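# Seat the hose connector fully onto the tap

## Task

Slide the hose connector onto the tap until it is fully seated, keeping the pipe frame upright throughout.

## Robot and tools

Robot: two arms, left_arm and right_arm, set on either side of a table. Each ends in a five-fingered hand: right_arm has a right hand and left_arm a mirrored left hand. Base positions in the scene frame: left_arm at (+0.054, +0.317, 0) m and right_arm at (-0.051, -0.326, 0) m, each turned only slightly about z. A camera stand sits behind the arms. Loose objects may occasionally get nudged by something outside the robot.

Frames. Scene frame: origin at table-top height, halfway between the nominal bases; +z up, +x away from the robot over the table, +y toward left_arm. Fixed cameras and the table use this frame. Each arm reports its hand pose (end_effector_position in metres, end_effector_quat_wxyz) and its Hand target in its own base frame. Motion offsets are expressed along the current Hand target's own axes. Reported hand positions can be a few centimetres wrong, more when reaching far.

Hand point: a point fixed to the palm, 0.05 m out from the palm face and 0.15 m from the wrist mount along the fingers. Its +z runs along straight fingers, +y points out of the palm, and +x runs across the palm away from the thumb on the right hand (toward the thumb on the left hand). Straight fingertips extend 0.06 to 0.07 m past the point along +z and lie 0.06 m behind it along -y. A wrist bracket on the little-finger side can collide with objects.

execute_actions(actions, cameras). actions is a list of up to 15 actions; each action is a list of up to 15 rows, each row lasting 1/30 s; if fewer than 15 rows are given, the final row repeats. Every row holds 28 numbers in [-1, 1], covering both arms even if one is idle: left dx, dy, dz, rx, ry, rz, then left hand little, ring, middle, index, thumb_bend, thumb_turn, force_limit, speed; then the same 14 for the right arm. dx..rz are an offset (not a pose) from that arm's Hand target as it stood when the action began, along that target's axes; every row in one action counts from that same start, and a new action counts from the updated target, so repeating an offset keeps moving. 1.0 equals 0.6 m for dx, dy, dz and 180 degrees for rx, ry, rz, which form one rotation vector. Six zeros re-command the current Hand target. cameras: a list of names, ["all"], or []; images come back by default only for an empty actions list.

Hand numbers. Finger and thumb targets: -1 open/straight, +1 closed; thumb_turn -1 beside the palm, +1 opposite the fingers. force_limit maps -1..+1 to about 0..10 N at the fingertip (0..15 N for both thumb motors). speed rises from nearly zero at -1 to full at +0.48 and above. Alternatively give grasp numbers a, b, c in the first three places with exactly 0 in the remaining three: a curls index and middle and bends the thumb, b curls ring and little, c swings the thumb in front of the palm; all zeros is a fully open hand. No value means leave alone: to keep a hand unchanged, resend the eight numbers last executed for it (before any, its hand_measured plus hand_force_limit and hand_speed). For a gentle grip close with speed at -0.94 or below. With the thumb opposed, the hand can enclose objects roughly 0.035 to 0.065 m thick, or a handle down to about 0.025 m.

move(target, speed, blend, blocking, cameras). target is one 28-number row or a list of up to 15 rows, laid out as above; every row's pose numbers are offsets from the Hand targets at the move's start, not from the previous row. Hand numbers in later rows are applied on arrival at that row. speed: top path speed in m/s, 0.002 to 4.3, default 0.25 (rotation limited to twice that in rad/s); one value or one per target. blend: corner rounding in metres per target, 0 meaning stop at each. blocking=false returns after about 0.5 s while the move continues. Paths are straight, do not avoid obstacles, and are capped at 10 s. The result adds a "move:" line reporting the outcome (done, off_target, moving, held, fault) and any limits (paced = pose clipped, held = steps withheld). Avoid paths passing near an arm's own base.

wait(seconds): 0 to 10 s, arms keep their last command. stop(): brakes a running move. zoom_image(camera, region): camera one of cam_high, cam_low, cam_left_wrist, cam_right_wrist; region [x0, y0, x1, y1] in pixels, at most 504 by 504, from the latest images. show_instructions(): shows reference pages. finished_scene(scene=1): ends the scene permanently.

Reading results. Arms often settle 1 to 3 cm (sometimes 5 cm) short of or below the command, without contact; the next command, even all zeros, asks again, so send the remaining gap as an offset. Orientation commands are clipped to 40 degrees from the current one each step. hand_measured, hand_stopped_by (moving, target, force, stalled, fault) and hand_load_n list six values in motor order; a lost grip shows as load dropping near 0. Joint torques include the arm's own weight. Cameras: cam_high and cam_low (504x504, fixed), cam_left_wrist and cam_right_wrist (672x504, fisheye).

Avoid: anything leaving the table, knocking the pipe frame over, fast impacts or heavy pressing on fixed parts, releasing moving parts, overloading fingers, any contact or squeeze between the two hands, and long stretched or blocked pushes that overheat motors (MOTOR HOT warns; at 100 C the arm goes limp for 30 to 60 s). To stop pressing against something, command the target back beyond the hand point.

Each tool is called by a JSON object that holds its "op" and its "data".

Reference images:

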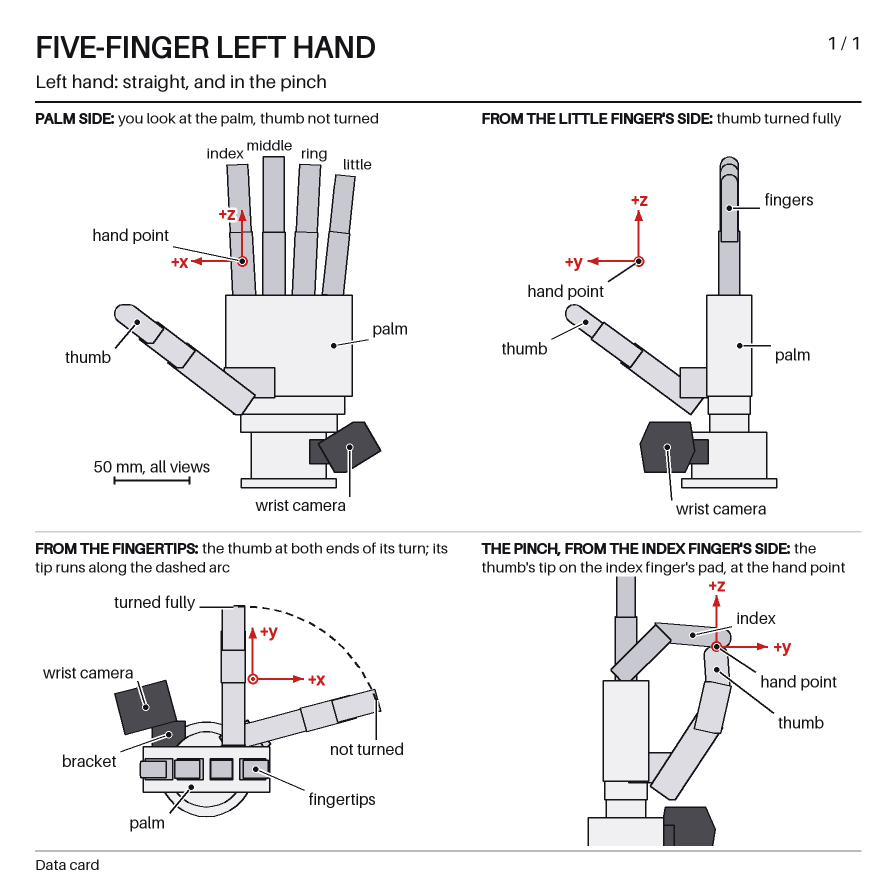

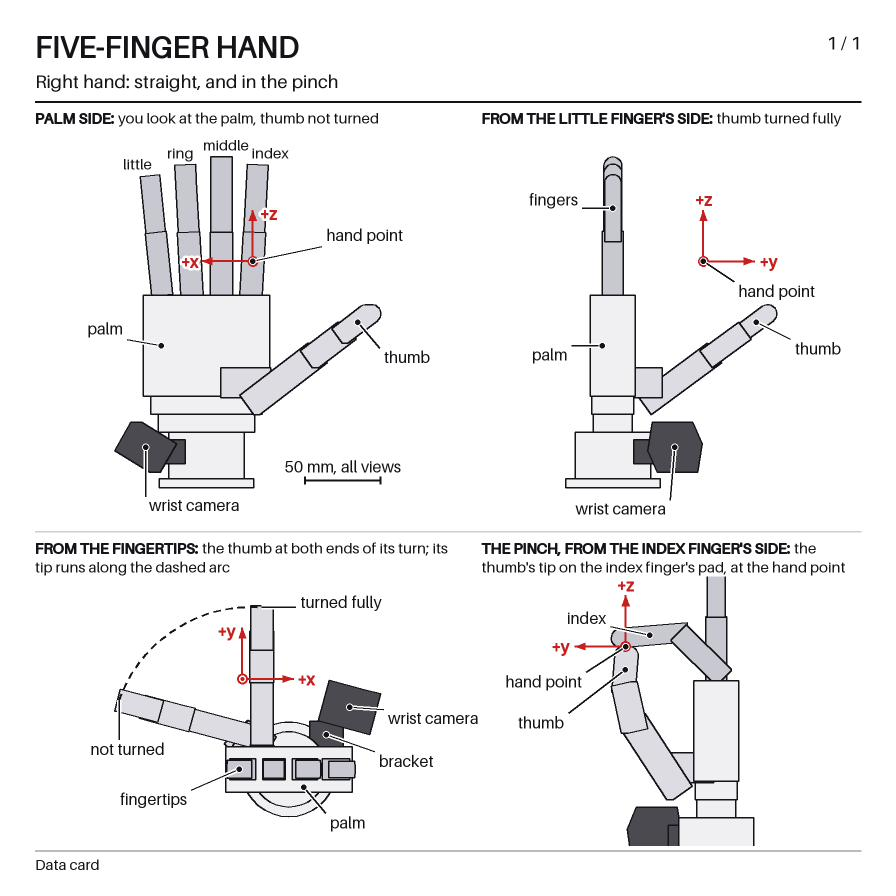

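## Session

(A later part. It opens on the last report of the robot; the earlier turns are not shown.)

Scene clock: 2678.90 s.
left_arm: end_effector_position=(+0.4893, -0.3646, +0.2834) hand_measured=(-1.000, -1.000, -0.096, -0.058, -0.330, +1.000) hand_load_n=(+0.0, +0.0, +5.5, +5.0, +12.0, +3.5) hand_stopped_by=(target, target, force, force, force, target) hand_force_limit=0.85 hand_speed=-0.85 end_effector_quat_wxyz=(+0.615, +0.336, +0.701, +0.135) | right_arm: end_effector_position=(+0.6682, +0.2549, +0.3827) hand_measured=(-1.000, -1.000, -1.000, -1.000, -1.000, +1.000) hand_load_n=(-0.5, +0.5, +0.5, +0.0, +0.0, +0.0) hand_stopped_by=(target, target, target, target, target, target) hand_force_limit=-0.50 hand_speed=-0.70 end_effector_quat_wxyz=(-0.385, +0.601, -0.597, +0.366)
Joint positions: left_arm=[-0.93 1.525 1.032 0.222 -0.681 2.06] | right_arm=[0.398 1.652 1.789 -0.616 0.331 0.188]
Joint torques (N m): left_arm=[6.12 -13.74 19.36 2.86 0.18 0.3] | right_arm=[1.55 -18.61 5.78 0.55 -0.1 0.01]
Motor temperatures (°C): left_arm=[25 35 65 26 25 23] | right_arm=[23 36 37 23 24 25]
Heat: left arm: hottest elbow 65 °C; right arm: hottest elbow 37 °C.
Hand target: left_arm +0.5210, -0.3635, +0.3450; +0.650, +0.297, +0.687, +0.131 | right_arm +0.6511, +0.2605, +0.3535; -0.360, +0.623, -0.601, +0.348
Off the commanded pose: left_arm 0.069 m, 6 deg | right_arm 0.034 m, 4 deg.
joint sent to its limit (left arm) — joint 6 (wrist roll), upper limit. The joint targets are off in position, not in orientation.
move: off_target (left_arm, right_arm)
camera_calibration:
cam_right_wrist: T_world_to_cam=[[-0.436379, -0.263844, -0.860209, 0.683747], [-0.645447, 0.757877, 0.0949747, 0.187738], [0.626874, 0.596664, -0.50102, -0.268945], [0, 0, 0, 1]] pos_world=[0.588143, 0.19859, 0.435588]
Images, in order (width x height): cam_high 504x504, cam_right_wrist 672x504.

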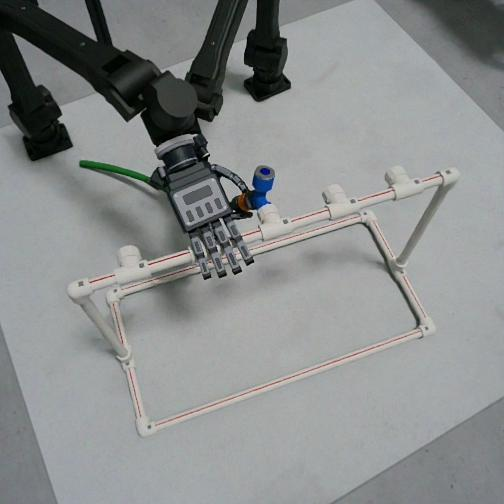

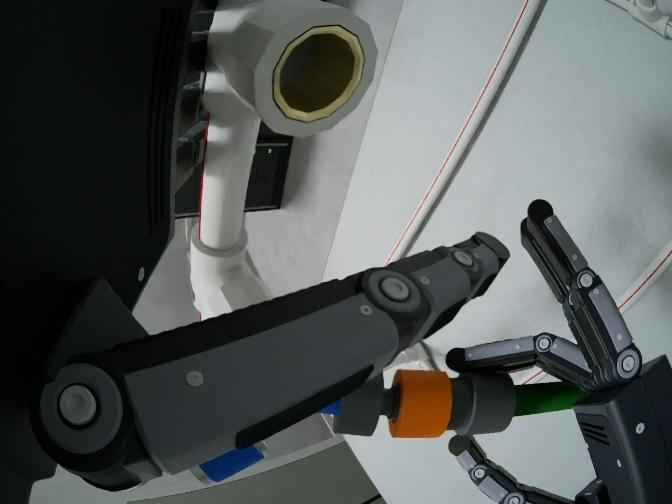

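{"op": "move", "data": {"target": [0.0027,0.0072,-0.0037,0.0517,-0.019,0,-1,-1,0.35,0.35,0.25,1,0.85,-0.85, 0,0,0.0,0,0,0,-1,-1,-1,-1,-1,1,-0.5,-0.7], "speed": 0.04, "cameras": ["cam_high","cam_right_wrist"]}}

{"op": "zoom_image", "data": {"camera": "cam_right_wrist", "region": [330, 350, 530, 460]}}

Scene clock: 2762.30 s.
left_arm: end_effector_position=(+0.5072, -0.3616, +0.2938) hand_measured=(-1.000, -1.000, -0.094, -0.056, -0.326, +1.000) hand_load_n=(+0.0, +0.0, +0.5, +0.5, +2.0, +6.5) hand_stopped_by=(target, target, force, force, force, target) hand_force_limit=0.85 hand_speed=-0.85 end_effector_quat_wxyz=(+0.610, +0.370, +0.697, +0.067) | right_arm: end_effector_position=(+0.6645, +0.2508, +0.3861) hand_measured=(-1.000, -1.000, -1.000, -1.000, -1.000, +1.000) hand_load_n=(+0.0, +0.0, +0.5, +0.0, +0.0, +0.0) hand_stopped_by=(target, target, target, target, target, target) hand_force_limit=-0.50 hand_speed=-0.70 end_effector_quat_wxyz=(-0.385, +0.599, -0.598, +0.369)
Joint positions: left_arm=[-0.857 1.465 1.032 0.155 -0.463 2.042] | right_arm=[0.397 1.637 1.779 -0.616 0.337 0.188]
Joint torques (N m): left_arm=[4.25 -14.68 15.2 3.79 0.35 0.46] | right_arm=[1.79 -17.26 6.56 0.58 -0.33 0.01]
Motor temperatures (°C): left_arm=[25 33 66 25 25 23] | right_arm=[23 36 36 23 24 25]
Heat: left arm: hottest elbow 66 °C; right arm: hottest shoulder 36 °C.
Hand target: left_arm +0.5199, -0.3588, +0.3463; +0.644, +0.353, +0.675, +0.066 | right_arm +0.6511, +0.2604, +0.3536; -0.360, +0.622, -0.601, +0.348
Off the commanded pose: left_arm 0.054 m, 5 deg | right_arm 0.037 m, 5 deg.
move: off_target (left_arm, right_arm)
camera_calibration:
cam_right_wrist: T_world_to_cam=[[-0.434517, -0.261931, -0.861735, 0.682875], [-0.640336, 0.762678, 0.0910578, 0.185072], [0.633376, 0.591366, -0.499121, -0.266079], [0, 0, 0, 1]] pos_world=[0.583757, 0.195066, 0.4388]
Images, in order (width x height): cam_high 504x504, cam_right_wrist 672x504.

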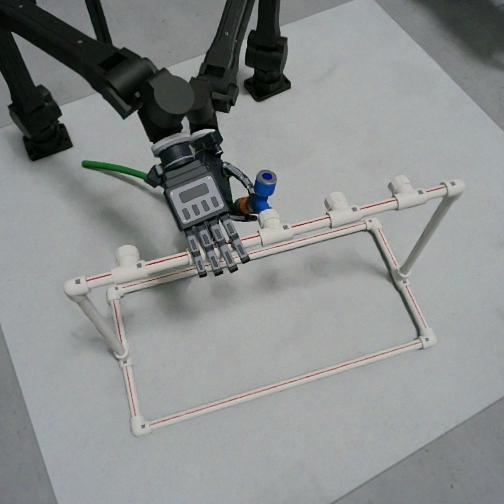

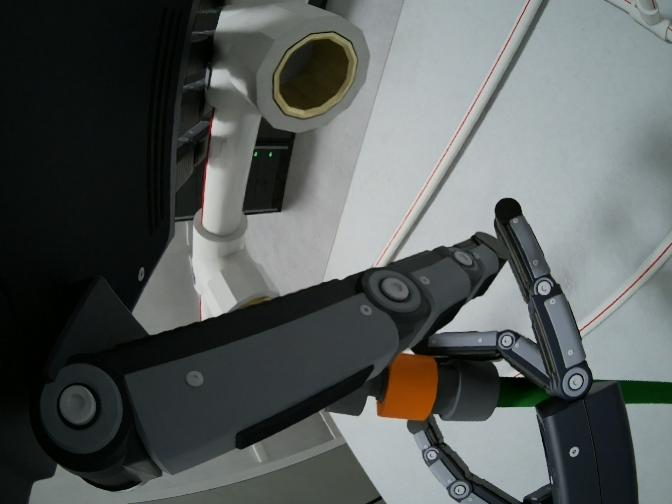

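Scaled by 2.520 from the camera's 672x504 image, which has a finer 960x720 frame.

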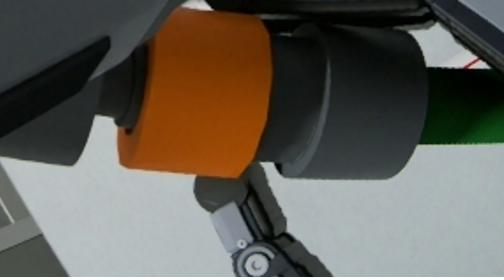

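{"op": "move", "data": {"target": [0,0,0,0,0,0,-1,-1,0.42,0.42,0.32,1,0.8,-0.85, 0,0,0.0,0,0,0,-1,-1,-1,-1,-1,1,-0.5,-0.7], "speed": 0.04, "cameras": ["cam_left_wrist","cam_right_wrist"]}}

{"op": "zoom_image", "data": {"camera": "cam_right_wrist", "region": [330, 330, 530, 460]}}

{"op": "zoom_image", "data": {"camera": "cam_left_wrist", "region": [100, 50, 400, 320]}}

Scene clock: 2784.33 s.
left_arm: end_effector_position=(+0.5091, -0.3600, +0.2927) hand_measured=(-1.000, -1.000, -0.058, +0.008, -0.280, +1.000) hand_load_n=(+0.0, +0.0, +8.5, +9.5, +12.5, +10.5) hand_stopped_by=(target, target, force, force, force, target) hand_force_limit=0.80 hand_speed=-0.85 end_effector_quat_wxyz=(+0.609, +0.370, +0.698, +0.066) | right_arm: end_effector_position=(+0.6645, +0.2507, +0.3861) hand_measured=(-1.000, -1.000, -1.000, -1.000, -1.000, +1.000) hand_load_n=(+0.0, +0.0, +0.5, +0.0, +0.0, +0.0) hand_stopped_by=(target, target, target, target, target, target) hand_force_limit=-0.50 hand_speed=-0.70 end_effector_quat_wxyz=(-0.385, +0.599, -0.598, +0.369)
Joint positions: left_arm=[-0.851 1.465 1.032 0.152 -0.455 2.039] | right_arm=[0.397 1.637 1.779 -0.616 0.337 0.188]
Joint torques (N m): left_arm=[3.78 -14.68 15.23 3.84 0.04 0.47] | right_arm=[1.67 -17.26 6.58 0.51 -0.33 0]
Motor temperatures (°C): left_arm=[25 34 64 26 25 23] | right_arm=[23 36 37 23 24 25]
Heat: left arm: hottest elbow 64 °C; right arm: hottest elbow 37 °C.
Hand target: left_arm +0.5199, -0.3587, +0.3463; +0.644, +0.353, +0.675, +0.066 | right_arm +0.6511, +0.2604, +0.3536; -0.360, +0.622, -0.601, +0.348
Off the commanded pose: left_arm 0.055 m, 5 deg | right_arm 0.037 m, 5 deg.
move: off_target (left_arm, right_arm)
camera_calibration:
cam_left_wrist: T_world_to_cam=[[-0.403726, -0.580082, -0.707467, 0.20404], [-0.271479, 0.81442, -0.512854, 0.599212], [0.873673, -0.0149898, -0.486283, -0.192727], [0, 0, 0, 1]] pos_world=[0.413431, -0.372539, 0.35794]
cam_right_wrist: T_world_to_cam=[[-0.434628, -0.261903, -0.861687, 0.682913], [-0.640062, 0.76292, 0.0909588, 0.184909], [0.633576, 0.591067, -0.499221, -0.266093], [0, 0, 0, 1]] pos_world=[0.583757, 0.195065, 0.438799]
Images, in order (width x height): cam_left_wrist 672x504, cam_right_wrist 672x504.

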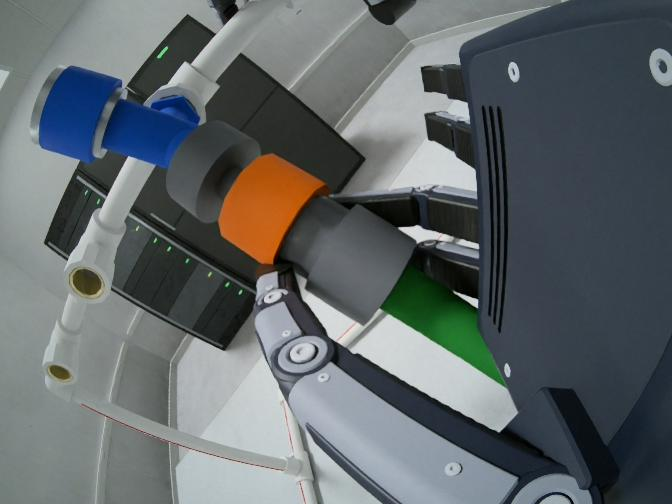

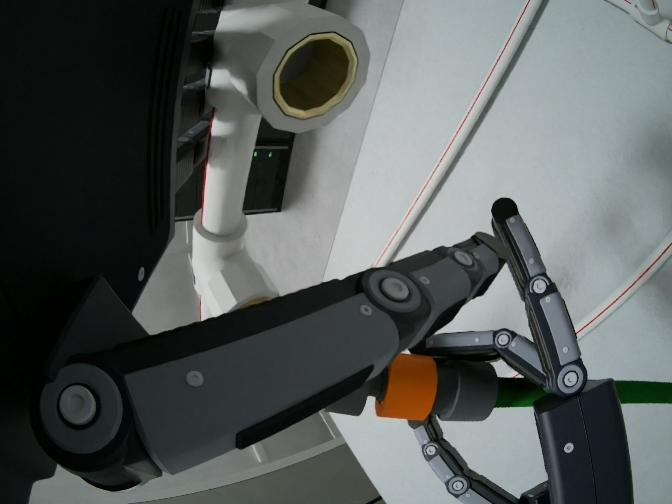

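Scaled by 2.520 from the camera's 672x504 image, which has a finer 960x720 frame.

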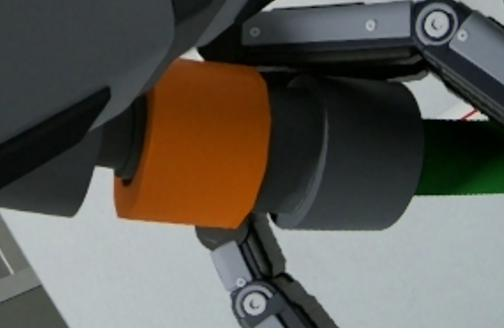

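Scaled by 1.680 from the camera's 672x504 image, which has a finer 960x720 frame.

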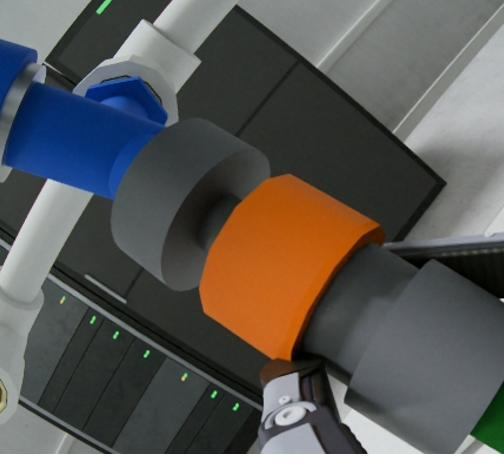

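{"op": "move", "data": {"target": [-0.016,0.019,0.0115,0,0,0,-1,-1,0.42,0.42,0.32,1,0.8,-0.85, 0,0.014,0.0158,0,0,0,-1,-1,-1,-1,-1,1,-0.5,-0.7], "speed": 0.04, "cameras": ["cam_high","cam_left_wrist","cam_right_wrist"]}}

{"op": "zoom_image", "data": {"camera": "cam_right_wrist", "region": [330, 330, 530, 460]}}

{"op": "zoom_image", "data": {"camera": "cam_left_wrist", "region": [100, 50, 400, 320]}}

Scene clock: 2818.30 s.
left_arm: end_effector_position=(+0.5099, -0.3581, +0.2921) hand_measured=(-1.000, -1.000, -0.058, +0.008, -0.280, +1.000) hand_load_n=(+0.0, +0.0, +7.5, +6.5, +11.0, +6.5) hand_stopped_by=(target, target, force, force, force, target) hand_force_limit=0.80 hand_speed=-0.85 end_effector_quat_wxyz=(+0.604, +0.375, +0.700, +0.063) | right_arm: end_effector_position=(+0.6649, +0.2508, +0.3846) hand_measured=(-1.000, -1.000, -1.000, -1.000, -1.000, +1.000) hand_load_n=(+0.0, +0.5, +0.5, +0.0, -0.5, +0.0) hand_stopped_by=(target, target, target, target, target, target) hand_force_limit=-0.50 hand_speed=-0.70 end_effector_quat_wxyz=(-0.388, +0.597, -0.597, +0.371)
Joint positions: left_arm=[-0.844 1.458 1.032 0.134 -0.438 2.039] | right_arm=[0.397 1.633 1.765 -0.598 0.337 0.188]
Joint torques (N m): left_arm=[4.48 -14.27 18.18 3.15 -0.11 0.51] | right_arm=[1.49 -16.15 5.82 0.95 -0.43 -0.01]
Motor temperatures (°C): left_arm=[25 35 62 26 25 23] | right_arm=[23 36 37 23 24 25]
Heat: left arm: hottest elbow 62 °C; right arm: hottest elbow 37 °C.
Hand target: left_arm +0.5299, -0.3583, +0.3593; +0.644, +0.353, +0.675, +0.066 | right_arm +0.6551, +0.2605, +0.3416; -0.360, +0.622, -0.602, +0.348
Off the commanded pose: left_arm 0.070 m, 6 deg | right_arm 0.045 m, 5 deg.
joint sent to its limit (left arm) — joint 6 (wrist roll), upper limit. The joint targets are off in position, not in orientation.
move: off_target (left_arm, right_arm)
camera_calibration:
cam_left_wrist: T_world_to_cam=[[-0.417411, -0.572293, -0.705868, 0.214267], [-0.269603, 0.819791, -0.505229, 0.59633], [0.867803, -0.0205839, -0.496481, -0.189714], [0, 0, 0, 1]] pos_world=[0.414844, -0.370148, 0.358338]
cam_right_wrist: T_world_to_cam=[[-0.427897, -0.259119, -0.865888, 0.678193], [-0.640788, 0.762606, 0.0884474, 0.186647], [0.637413, 0.592697, -0.492357, -0.272781], [0, 0, 0, 1]] pos_world=[0.583672, 0.195071, 0.436425]
Images, in order (width x height): cam_high 504x504, cam_left_wrist 672x504, cam_right_wrist 672x504.

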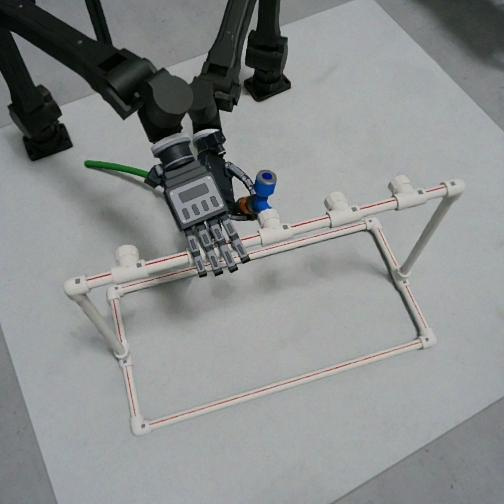

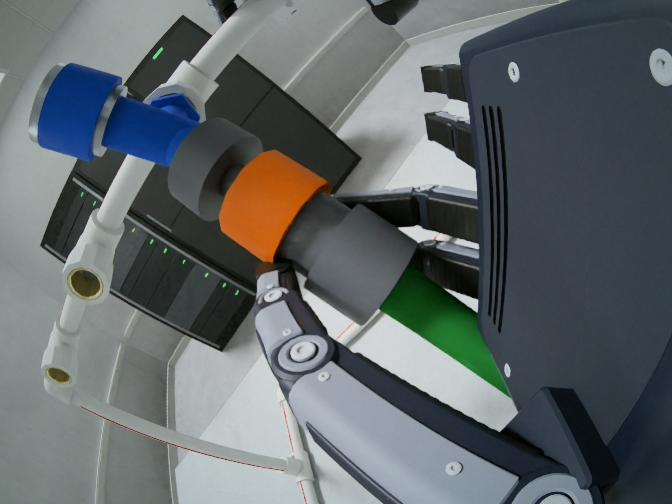

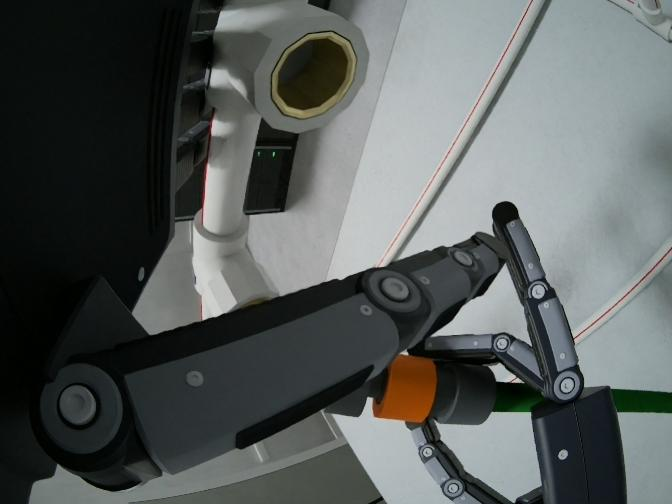

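Scaled by 2.520 from the camera's 672x504 image, which has a finer 960x720 frame.

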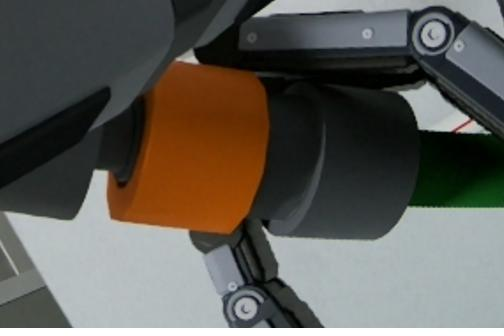

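Scaled by 1.680 from the camera's 672x504 image, which has a finer 960x720 frame.

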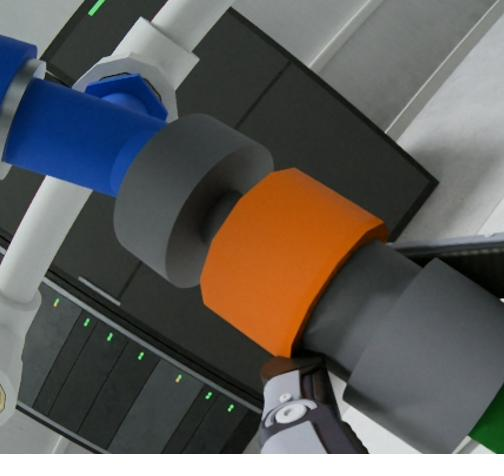

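{"op": "move", "data": {"target": [-0.032,0.034,0.014,0,0,0,-1,-1,0.42,0.42,0.32,1,0.8,-0.85, 0,0.03,0.02,0,0,0,-1,-1,-1,-1,-1,1,-0.5,-0.7], "speed": 0.04, "cameras": ["cam_high","cam_left_wrist","cam_right_wrist"]}}

{"op": "zoom_image", "data": {"camera": "cam_right_wrist", "region": [330, 330, 530, 460]}}

{"op": "zoom_image", "data": {"camera": "cam_left_wrist", "region": [100, 50, 400, 320]}}

Scene clock: 2842.67 s.
left_arm: end_effector_position=(+0.5125, -0.3544, +0.2924) hand_measured=(-1.000, -1.000, -0.056, +0.008, -0.280, +1.000) hand_load_n=(+0.0, +0.0, +1.0, +6.5, +6.0, +8.5) hand_stopped_by=(target, target, force, force, force, target) hand_force_limit=0.80 hand_speed=-0.85 end_effector_quat_wxyz=(+0.587, +0.387, +0.708, +0.064) | right_arm: end_effector_position=(+0.6671, +0.2520, +0.3825) hand_measured=(-1.000, -1.000, -1.000, -1.000, -1.000, +1.000) hand_load_n=(+0.0, +0.5, +0.0, +0.0, +0.0, +0.0) hand_stopped_by=(target, target, target, target, target, target) hand_force_limit=-0.50 hand_speed=-0.70 end_effector_quat_wxyz=(-0.403, +0.588, -0.593, +0.376)
Joint positions: left_arm=[-0.832 1.45 1.054 0.057 -0.419 2.038] | right_arm=[0.397 1.62 1.721 -0.53 0.336 0.188]
Joint torques (N m): left_arm=[5.25 -14.56 21.49 3.6 -0.15 0.53] | right_arm=[1.26 -15.03 4.88 0.46 -0.43 0]
Motor temperatures (°C): left_arm=[25 35 64 25 25 23] | right_arm=[23 36 36 23 25 25]
Heat: left arm: hottest elbow 64 °C; right arm: hottest shoulder 36 °C.
Hand target: left_arm +0.5441, -0.3569, +0.3848; +0.644, +0.353, +0.675, +0.066 | right_arm +0.6566, +0.2606, +0.3198; -0.360, +0.623, -0.602, +0.348
Off the commanded pose: left_arm 0.098 m, 9 deg | right_arm 0.064 m, 7 deg.
joint sent to its limit (left arm) — joint 6 (wrist roll), upper limit. The joint targets are off in position, not in orientation.
move: off_target (left_arm, right_arm)
camera_calibration:
cam_left_wrist: T_world_to_cam=[[-0.445569, -0.549547, -0.70673, 0.240417], [-0.282375, 0.835396, -0.471569, 0.596389], [0.849548, -0.0105534, -0.527405, -0.169938], [0, 0, 0, 1]] pos_world=[0.419899, -0.367894, 0.361522]
cam_right_wrist: T_world_to_cam=[[-0.397964, -0.246652, -0.883622, 0.661309], [-0.644374, 0.760736, 0.0778614, 0.194278], [0.652998, 0.600369, -0.461682, -0.299952], [0, 0, 0, 1]] pos_world=[0.584233, 0.195401, 0.430738]
Images, in order (width x height): cam_high 504x504, cam_left_wrist 672x504, cam_right_wrist 672x504.

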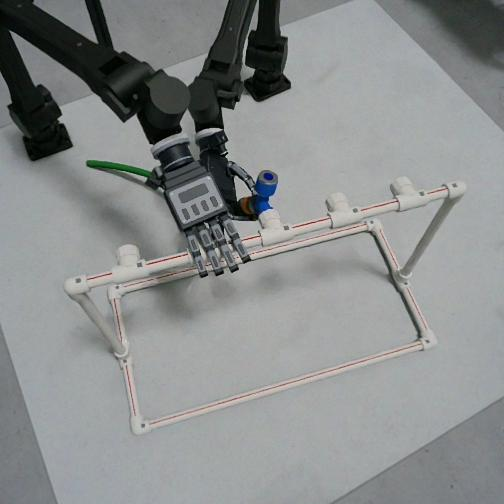

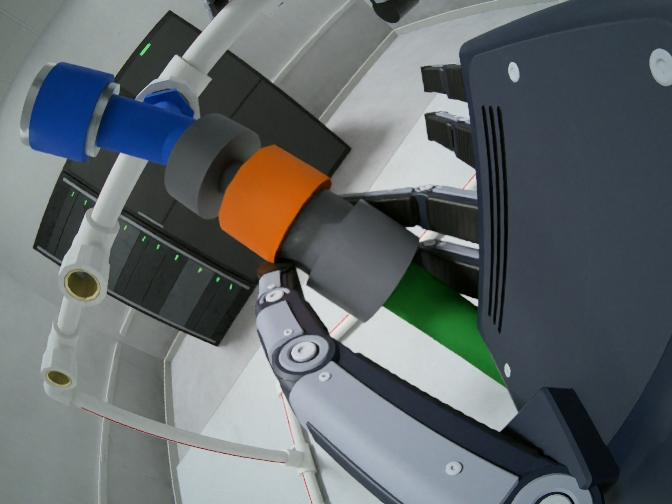

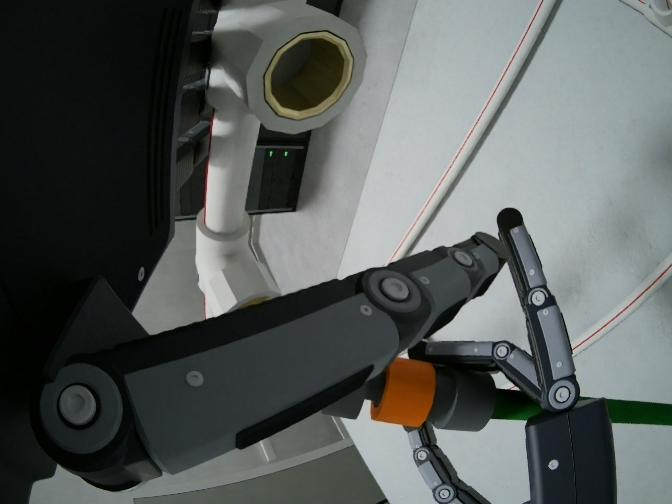

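Scaled by 2.520 from the camera's 672x504 image, which has a finer 960x720 frame.

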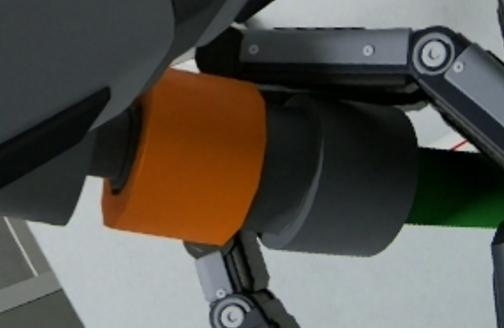

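Scaled by 1.680 from the camera's 672x504 image, which has a finer 960x720 frame.

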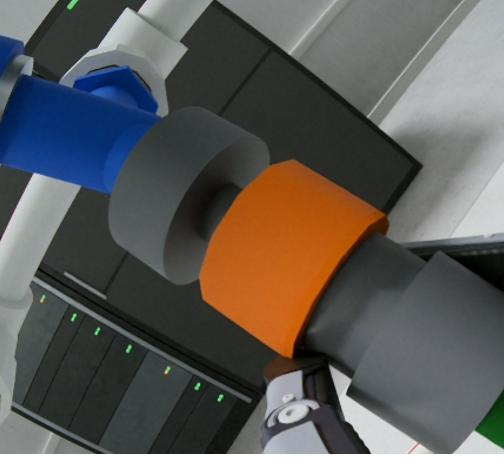

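{"op": "zoom_image", "data": {"camera": "cam_right_wrist", "region": [350, 350, 410, 430]}}

{"op": "zoom_image", "data": {"camera": "cam_left_wrist", "region": [160, 110, 280, 240]}}

Scaled by 6.300 from the camera's 672x504 image, which has a finer 960x720 frame.

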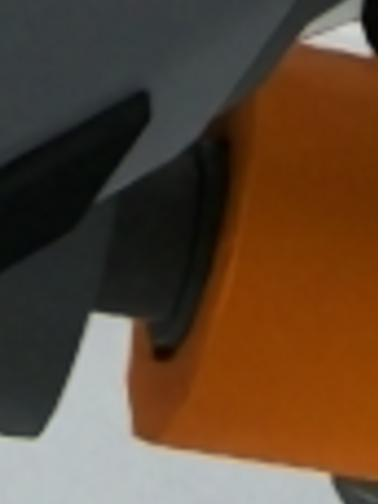

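Scaled by 3.877 from the camera's 672x504 image, which has a finer 960x720 frame.

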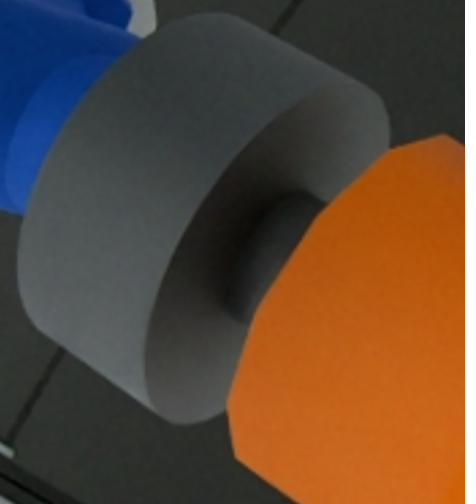

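{"op": "move", "data": {"target": [-0.0508,0.0378,0.0242,0,0,0,-1,-1,0.42,0.42,0.32,1,0.8,-0.85, 0,0.0467,0.019,0,0,0,-1,-1,-1,-1,-1,1,-0.5,-0.7], "speed": 0.05, "cameras": ["cam_high","cam_left_wrist","cam_right_wrist"]}}

{"op": "zoom_image", "data": {"camera": "cam_right_wrist", "region": [330, 330, 530, 460]}}

{"op": "zoom_image", "data": {"camera": "cam_left_wrist", "region": [100, 50, 400, 320]}}

Scene clock: 2921.17 s.
left_arm: end_effector_position=(+0.5186, -0.3482, +0.2941) hand_measured=(-1.000, -1.000, -0.056, +0.008, -0.276, +1.000) hand_load_n=(+0.5, +0.0, +0.0, +0.5, +0.5, +10.5) hand_stopped_by=(target, target, force, force, force, target) hand_force_limit=0.80 hand_speed=-0.85 end_effector_quat_wxyz=(+0.561, +0.388, +0.728, +0.060) | right_arm: end_effector_position=(+0.6640, +0.2512, +0.3803) hand_measured=(-1.000, -1.000, -1.000, -1.000, -1.000, +1.000) hand_load_n=(+0.0, +0.0, +0.5, +0.0, +0.0, +0.0) hand_stopped_by=(target, target, target, target, target, target) hand_force_limit=-0.50 hand_speed=-0.70 end_effector_quat_wxyz=(-0.422, +0.576, -0.586, +0.383)
Joint positions: left_arm=[-0.813 1.447 1.103 -0.061 -0.4 2.002] | right_arm=[0.397 1.588 1.646 -0.438 0.333 0.186]
Joint torques (N m): left_arm=[4.95 -14.45 25.51 4.57 -0.54 0.86] | right_arm=[1.55 -12.98 3.55 -0.05 -0.23 0.01]
Motor temperatures (°C): left_arm=[25 34 73 26 25 23] | right_arm=[23 36 35 23 25 25]
Heat: left arm: hottest elbow 73 °C; right arm: hottest shoulder 36 °C.
Hand target: left_arm +0.5639, -0.3624, +0.4199; +0.644, +0.353, +0.675, +0.066 | right_arm +0.6524, +0.2604, +0.2898; -0.360, +0.623, -0.601, +0.348
Off the commanded pose: left_arm 0.134 m, 12 deg | right_arm 0.092 m, 10 deg.
joint sent to its limit (left arm) — joint 6 (wrist roll), upper limit. The joint targets are off in position, not in orientation.
move: off_target (left_arm, right_arm)
camera_calibration:
cam_left_wrist: T_world_to_cam=[[-0.481714, -0.547025, -0.684627, 0.260844], [-0.321823, 0.837085, -0.442401, 0.606241], [0.815096, 0.00721752, -0.579281, -0.134773], [0, 0, 0, 1]] pos_world=[0.430608, -0.363814, 0.368711]
cam_right_wrist: T_world_to_cam=[[-0.356259, -0.231655, -0.905216, 0.634639], [-0.650295, 0.757133, 0.0621732, 0.203922], [0.670966, 0.610807, -0.42038, -0.328781], [0, 0, 0, 1]] pos_world=[0.579307, 0.193443, 0.423594]
Images, in order (width x height): cam_high 504x504, cam_left_wrist 672x504, cam_right_wrist 672x504.

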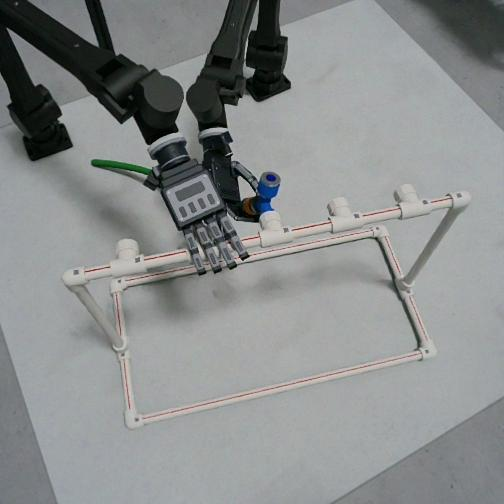

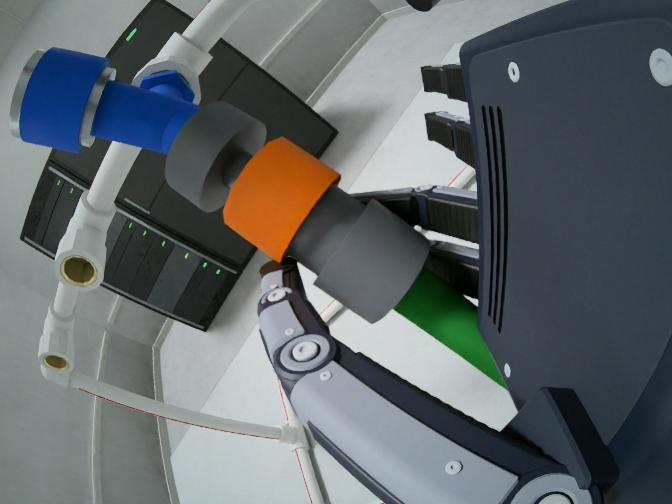

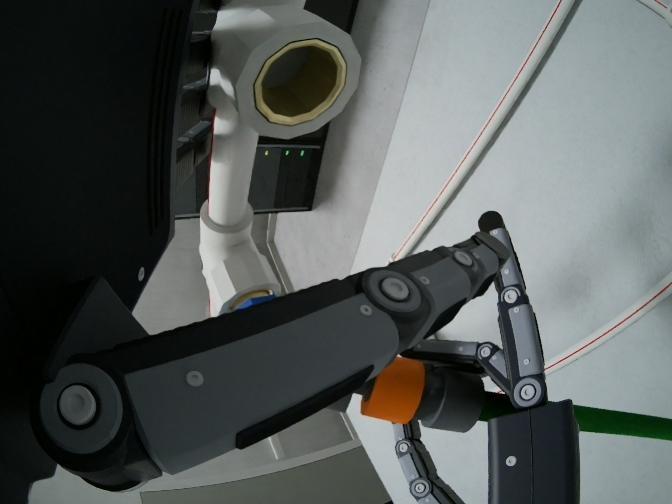

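Scaled by 2.520 from the camera's 672x504 image, which has a finer 960x720 frame.

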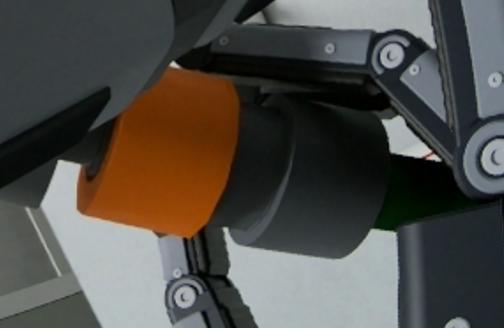

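Scaled by 1.680 from the camera's 672x504 image, which has a finer 960x720 frame.

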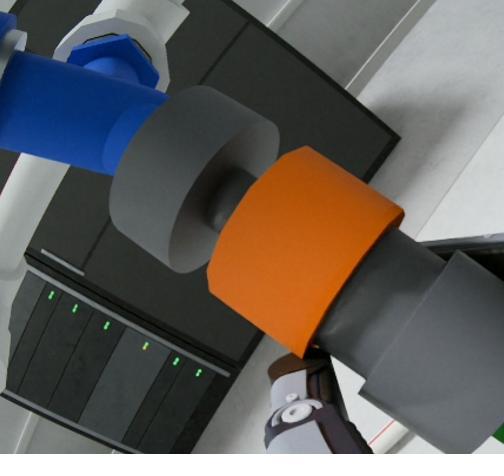

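{"op": "move", "data": {"target": [0.1415,-0.1007,-0.0517,0,0,0,-1,-1,0.42,0.42,0.32,1,0.8,-0.85, 0.0005,-0.0805,-0.0272,0,0,0,-1,-1,-1,-1,-1,1,-0.5,-0.7], "speed": 0.06, "cameras": ["cam_high","cam_left_wrist","cam_right_wrist"]}}

{"op": "zoom_image", "data": {"camera": "cam_left_wrist", "region": [100, 50, 400, 320]}}

{"op": "zoom_image", "data": {"camera": "cam_right_wrist", "region": [330, 330, 530, 460]}}

Scene clock: 2984.07 s.
left_arm: end_effector_position=(+0.5183, -0.3451, +0.2985) hand_measured=(-1.000, -1.000, -0.058, +0.008, -0.278, +1.000) hand_load_n=(+0.0, +0.0, +15.0, +3.5, +5.5, +3.5) hand_stopped_by=(target, target, force, force, force, target) hand_force_limit=0.80 hand_speed=-0.85 end_effector_quat_wxyz=(+0.619, +0.354, +0.699, +0.055) | right_arm: end_effector_position=(+0.6556, +0.2494, +0.3863) hand_measured=(-1.000, -1.000, -1.000, -1.000, -1.000, +1.000) hand_load_n=(+0.0, +0.0, +0.5, -0.5, +0.0, +0.0) hand_stopped_by=(target, target, target, target, target, target) hand_force_limit=-0.50 hand_speed=-0.70 end_effector_quat_wxyz=(-0.394, +0.597, -0.593, +0.369)
Joint positions: left_arm=[-0.816 1.449 1.021 0.174 -0.424 2.022] | right_arm=[0.397 1.603 1.726 -0.579 0.327 0.186]
Joint torques (N m): left_arm=[2.08 -12.34 11.15 5.65 -0.71 0.62] | right_arm=[1.14 -11.99 9.73 0.46 -0.19 -0.01]
Motor temperatures (°C): left_arm=[25 36 93 26 26 24] | right_arm=[23 35 34 23 25 25]
Heat: left arm: hottest elbow 93 °C; right arm: hottest shoulder 35 °C. Fold the left arm in close to its base, or ease its load, before you think long.
Hand target: left_arm +0.5185, -0.3483, +0.3220; +0.644, +0.353, +0.675, +0.066 | right_arm +0.6623, +0.2606, +0.3399; -0.360, +0.623, -0.601, +0.348
Off the commanded pose: left_arm 0.024 m, 4 deg | right_arm 0.048 m, 6 deg.
MOTOR HOT: joint 3 (elbow) of the left arm reports 93 °C; the controller stops that arm at 100 °C. To cool a motor, set the load down, stop pushing, or move to a pose that needs little force.
move: off_target (left_arm, right_arm)
camera_calibration:
cam_left_wrist: T_world_to_cam=[[-0.394097, -0.61257, -0.685161, 0.197578], [-0.275536, 0.789952, -0.547773, 0.596663], [0.876794, -0.0270887, -0.480103, -0.205474], [0, 0, 0, 1]] pos_world=[0.422425, -0.355871, 0.36356]
cam_right_wrist: T_world_to_cam=[[-0.418025, -0.258141, -0.870987, 0.670656], [-0.649762, 0.755018, 0.0880785, 0.189623], [0.634874, 0.602753, -0.483346, -0.26953], [0, 0, 0, 1]] pos_world=[0.574678, 0.192415, 0.437154]
Images, in order (width x height): cam_high 504x504, cam_left_wrist 672x504, cam_right_wrist 672x504.

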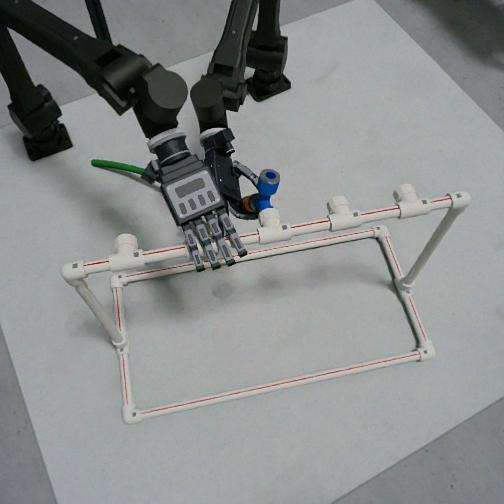

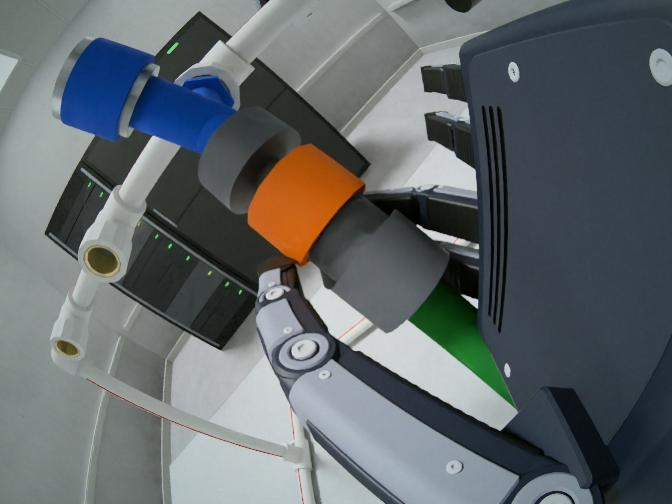

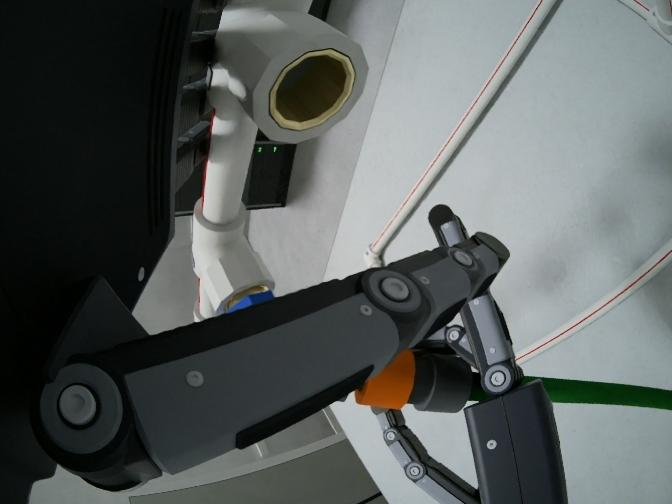

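Scaled by 1.680 from the camera's 672x504 image, which has a finer 960x720 frame.

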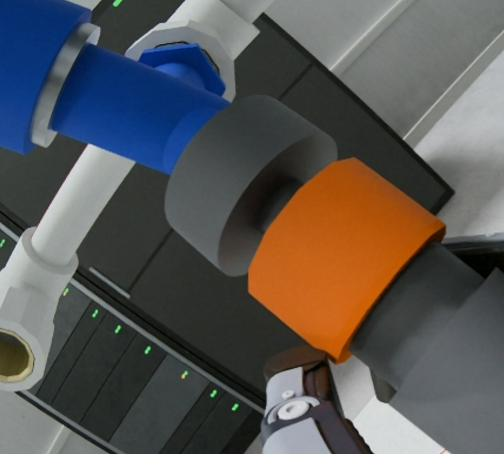

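Scaled by 2.520 from the camera's 672x504 image, which has a finer 960x720 frame.

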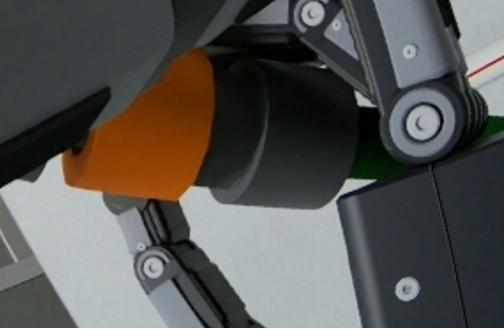

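{"op": "move", "data": {"target": [0,0,0,0,0,0,-1,-1,0.42,0.42,0.32,1,0.8,-0.85, 0,-0.233,0,0,0,0,-1,-1,-1,-1,-1,1,-0.5,-0.7], "speed": 0.08, "cameras": ["cam_high","cam_right_wrist"]}}

Scene clock: 2999.73 s.
left_arm: end_effector_position=(+0.5181, -0.3449, +0.2987) hand_measured=(-1.000, -1.000, -0.058, +0.008, -0.278, +1.000) hand_load_n=(+0.0, +0.0, +14.5, +3.0, +6.0, +3.5) hand_stopped_by=(target, target, force, force, force, target) hand_force_limit=0.80 hand_speed=-0.85 end_effector_quat_wxyz=(+0.619, +0.353, +0.699, +0.056) | right_arm: end_effector_position=(+0.7278, +0.2711, +0.4397) hand_measured=(-1.000, -1.000, -1.000, -1.000, -1.000, +1.000) hand_load_n=(+0.0, +0.0, +0.0, +0.0, +0.0, +0.0) hand_stopped_by=(target, target, target, target, target, target) hand_force_limit=-0.50 hand_speed=-0.70 end_effector_quat_wxyz=(-0.350, +0.630, -0.605, +0.339)
Joint positions: left_arm=[-0.817 1.449 1.021 0.175 -0.427 2.022] | right_arm=[0.378 2.024 2.552 -1.109 0.289 0.181]
Joint torques (N m): left_arm=[2.08 -12.34 11.15 5.71 -0.59 0.63] | right_arm=[-0.32 -21.77 12.72 1.83 -0.06 -0.19]
Motor temperatures (°C): left_arm=[25 35 84 26 26 24] | right_arm=[23 35 35 23 24 25]
Heat: left arm: hottest elbow 84 °C; right arm: hottest shoulder 35 °C. Fold the left arm in close to its base, or ease its load, before you think long.
Hand target: left_arm +0.5186, -0.3482, +0.3222; +0.644, +0.353, +0.675, +0.066 | right_arm +0.7320, +0.2632, +0.4612; -0.360, +0.623, -0.601, +0.348
Off the commanded pose: left_arm 0.024 m, 4 deg | right_arm 0.023 m, 2 deg.
MOTOR HOT: still on. Joint 3 (elbow) of the left arm reports 84 °C.
move: off_target (left_arm, right_arm)
camera_calibration:
cam_right_wrist: T_world_to_cam=[[-0.516798, -0.293913, -0.804074, 0.805031], [-0.647058, 0.749089, 0.142065, 0.191444], [0.560568, 0.593701, -0.577306, -0.204797], [0, 0, 0, 1]] pos_world=[0.654716, 0.214789, 0.501877]
Images, in order (width x height): cam_high 504x504, cam_right_wrist 672x504.

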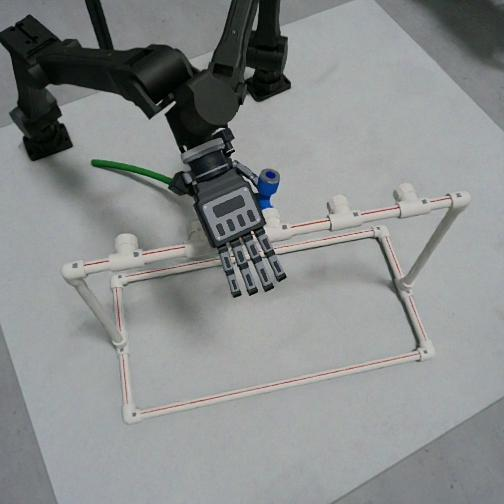

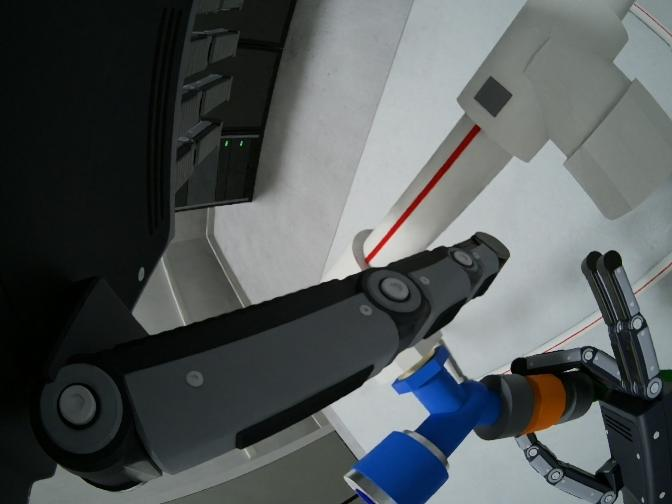

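{"op": "zoom_image", "data": {"camera": "cam_right_wrist", "region": [450, 340, 640, 480]}}

Scaled by 2.653 from the camera's 672x504 image, which has a finer 960x720 frame.

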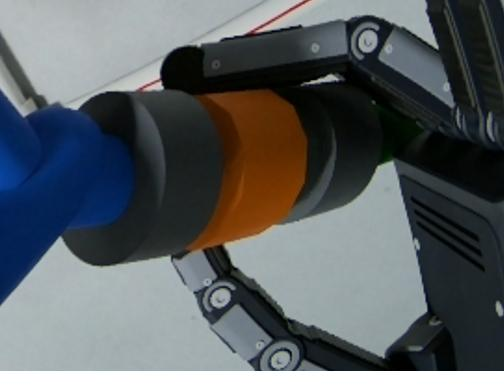

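{"op": "move", "data": {"target": [[0,0,0,0,0,0,-1,-1,0.42,0.42,0.32,1,0.8,-0.85, -0.0563,-0.0553,-0.0835,0,0,0,-1,-1,-1,-1,-1,-1,-0.5,-0.3],[0,0,0,0,0,0,-1,-1,0.42,0.42,0.32,1,0.8,-0.85, -0.13,0.0103,-0.0005,0.0444,0,0,-1,-1,-1,-1,-1,-1,-0.5,-0.3]], "speed": 0.08, "cameras": ["cam_high","cam_right_wrist","cam_low"]}}

Scene clock: 3186.23 s.
left_arm: end_effector_position=(+0.5181, -0.3449, +0.2987) hand_measured=(-1.000, -1.000, -0.058, +0.008, -0.278, +1.000) hand_load_n=(+0.0, +0.0, +14.5, +3.0, +5.5, +4.0) hand_stopped_by=(target, target, force, force, force, target) hand_force_limit=0.80 hand_speed=-0.85 end_effector_quat_wxyz=(+0.619, +0.353, +0.699, +0.056) | right_arm: end_effector_position=(+0.7339, +0.3378, +0.4233) hand_measured=(-1.000, -1.000, -1.000, -1.000, -1.000, -1.000) hand_load_n=(+0.0, +0.0, +0.0, +0.0, +0.0, -0.5) hand_stopped_by=(target, target, target, target, target, target) hand_force_limit=-0.50 hand_speed=-0.30 end_effector_quat_wxyz=(-0.378, +0.609, -0.584, +0.382)
Joint positions: left_arm=[-0.817 1.449 1.021 0.175 -0.427 2.022] | right_arm=[0.483 2.004 2.405 -0.883 0.42 0.184]
Joint torques (N m): left_arm=[2.08 -12.34 11.15 5.71 -0.59 0.63] | right_arm=[1.2 -25.93 8.57 2.88 0.13 -0.08]
Motor temperatures (°C): left_arm=[25 35 57 27 26 24] | right_arm=[23 37 48 23 24 25]
Heat: left arm: hottest elbow 57 °C; right arm: hottest elbow 48 °C.
Hand target: left_arm +0.5186, -0.3482, +0.3222; +0.644, +0.353, +0.675, +0.066 | right_arm +0.7260, +0.3410, +0.4556; -0.402, +0.596, -0.576, +0.389
Off the commanded pose: left_arm 0.024 m, 4 deg | right_arm 0.034 m, 3 deg.
MOTOR HOT: cleared for the motors of the left arm.
elbow stopped short (right arm): the move would have taken joint 3 (elbow) straighter than the controller allows.
move: off_target (left_arm, right_arm)
camera_calibration:
cam_right_wrist: T_world_to_cam=[[-0.421761, -0.303626, -0.854359, 0.769472], [-0.65209, 0.756277, 0.0531397, 0.186548], [0.629998, 0.579531, -0.516959, -0.329027], [0, 0, 0, 1]] pos_world=[0.653465, 0.283231, 0.477398]
Images, in order (width x height): cam_high 504x504, cam_low 504x504, cam_right_wrist 672x504.

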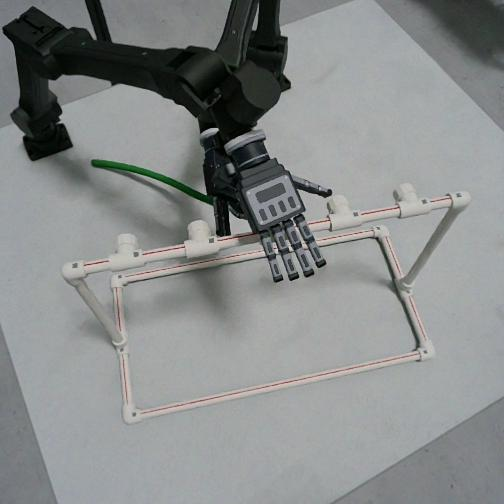

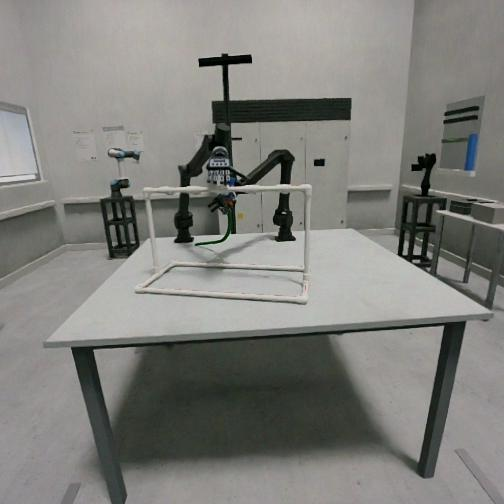

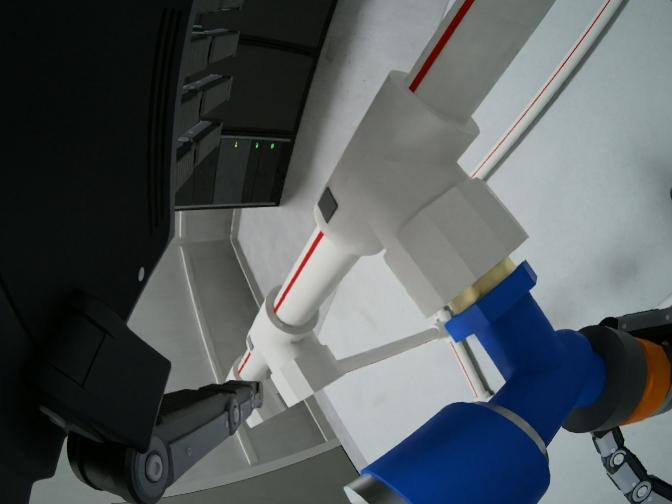

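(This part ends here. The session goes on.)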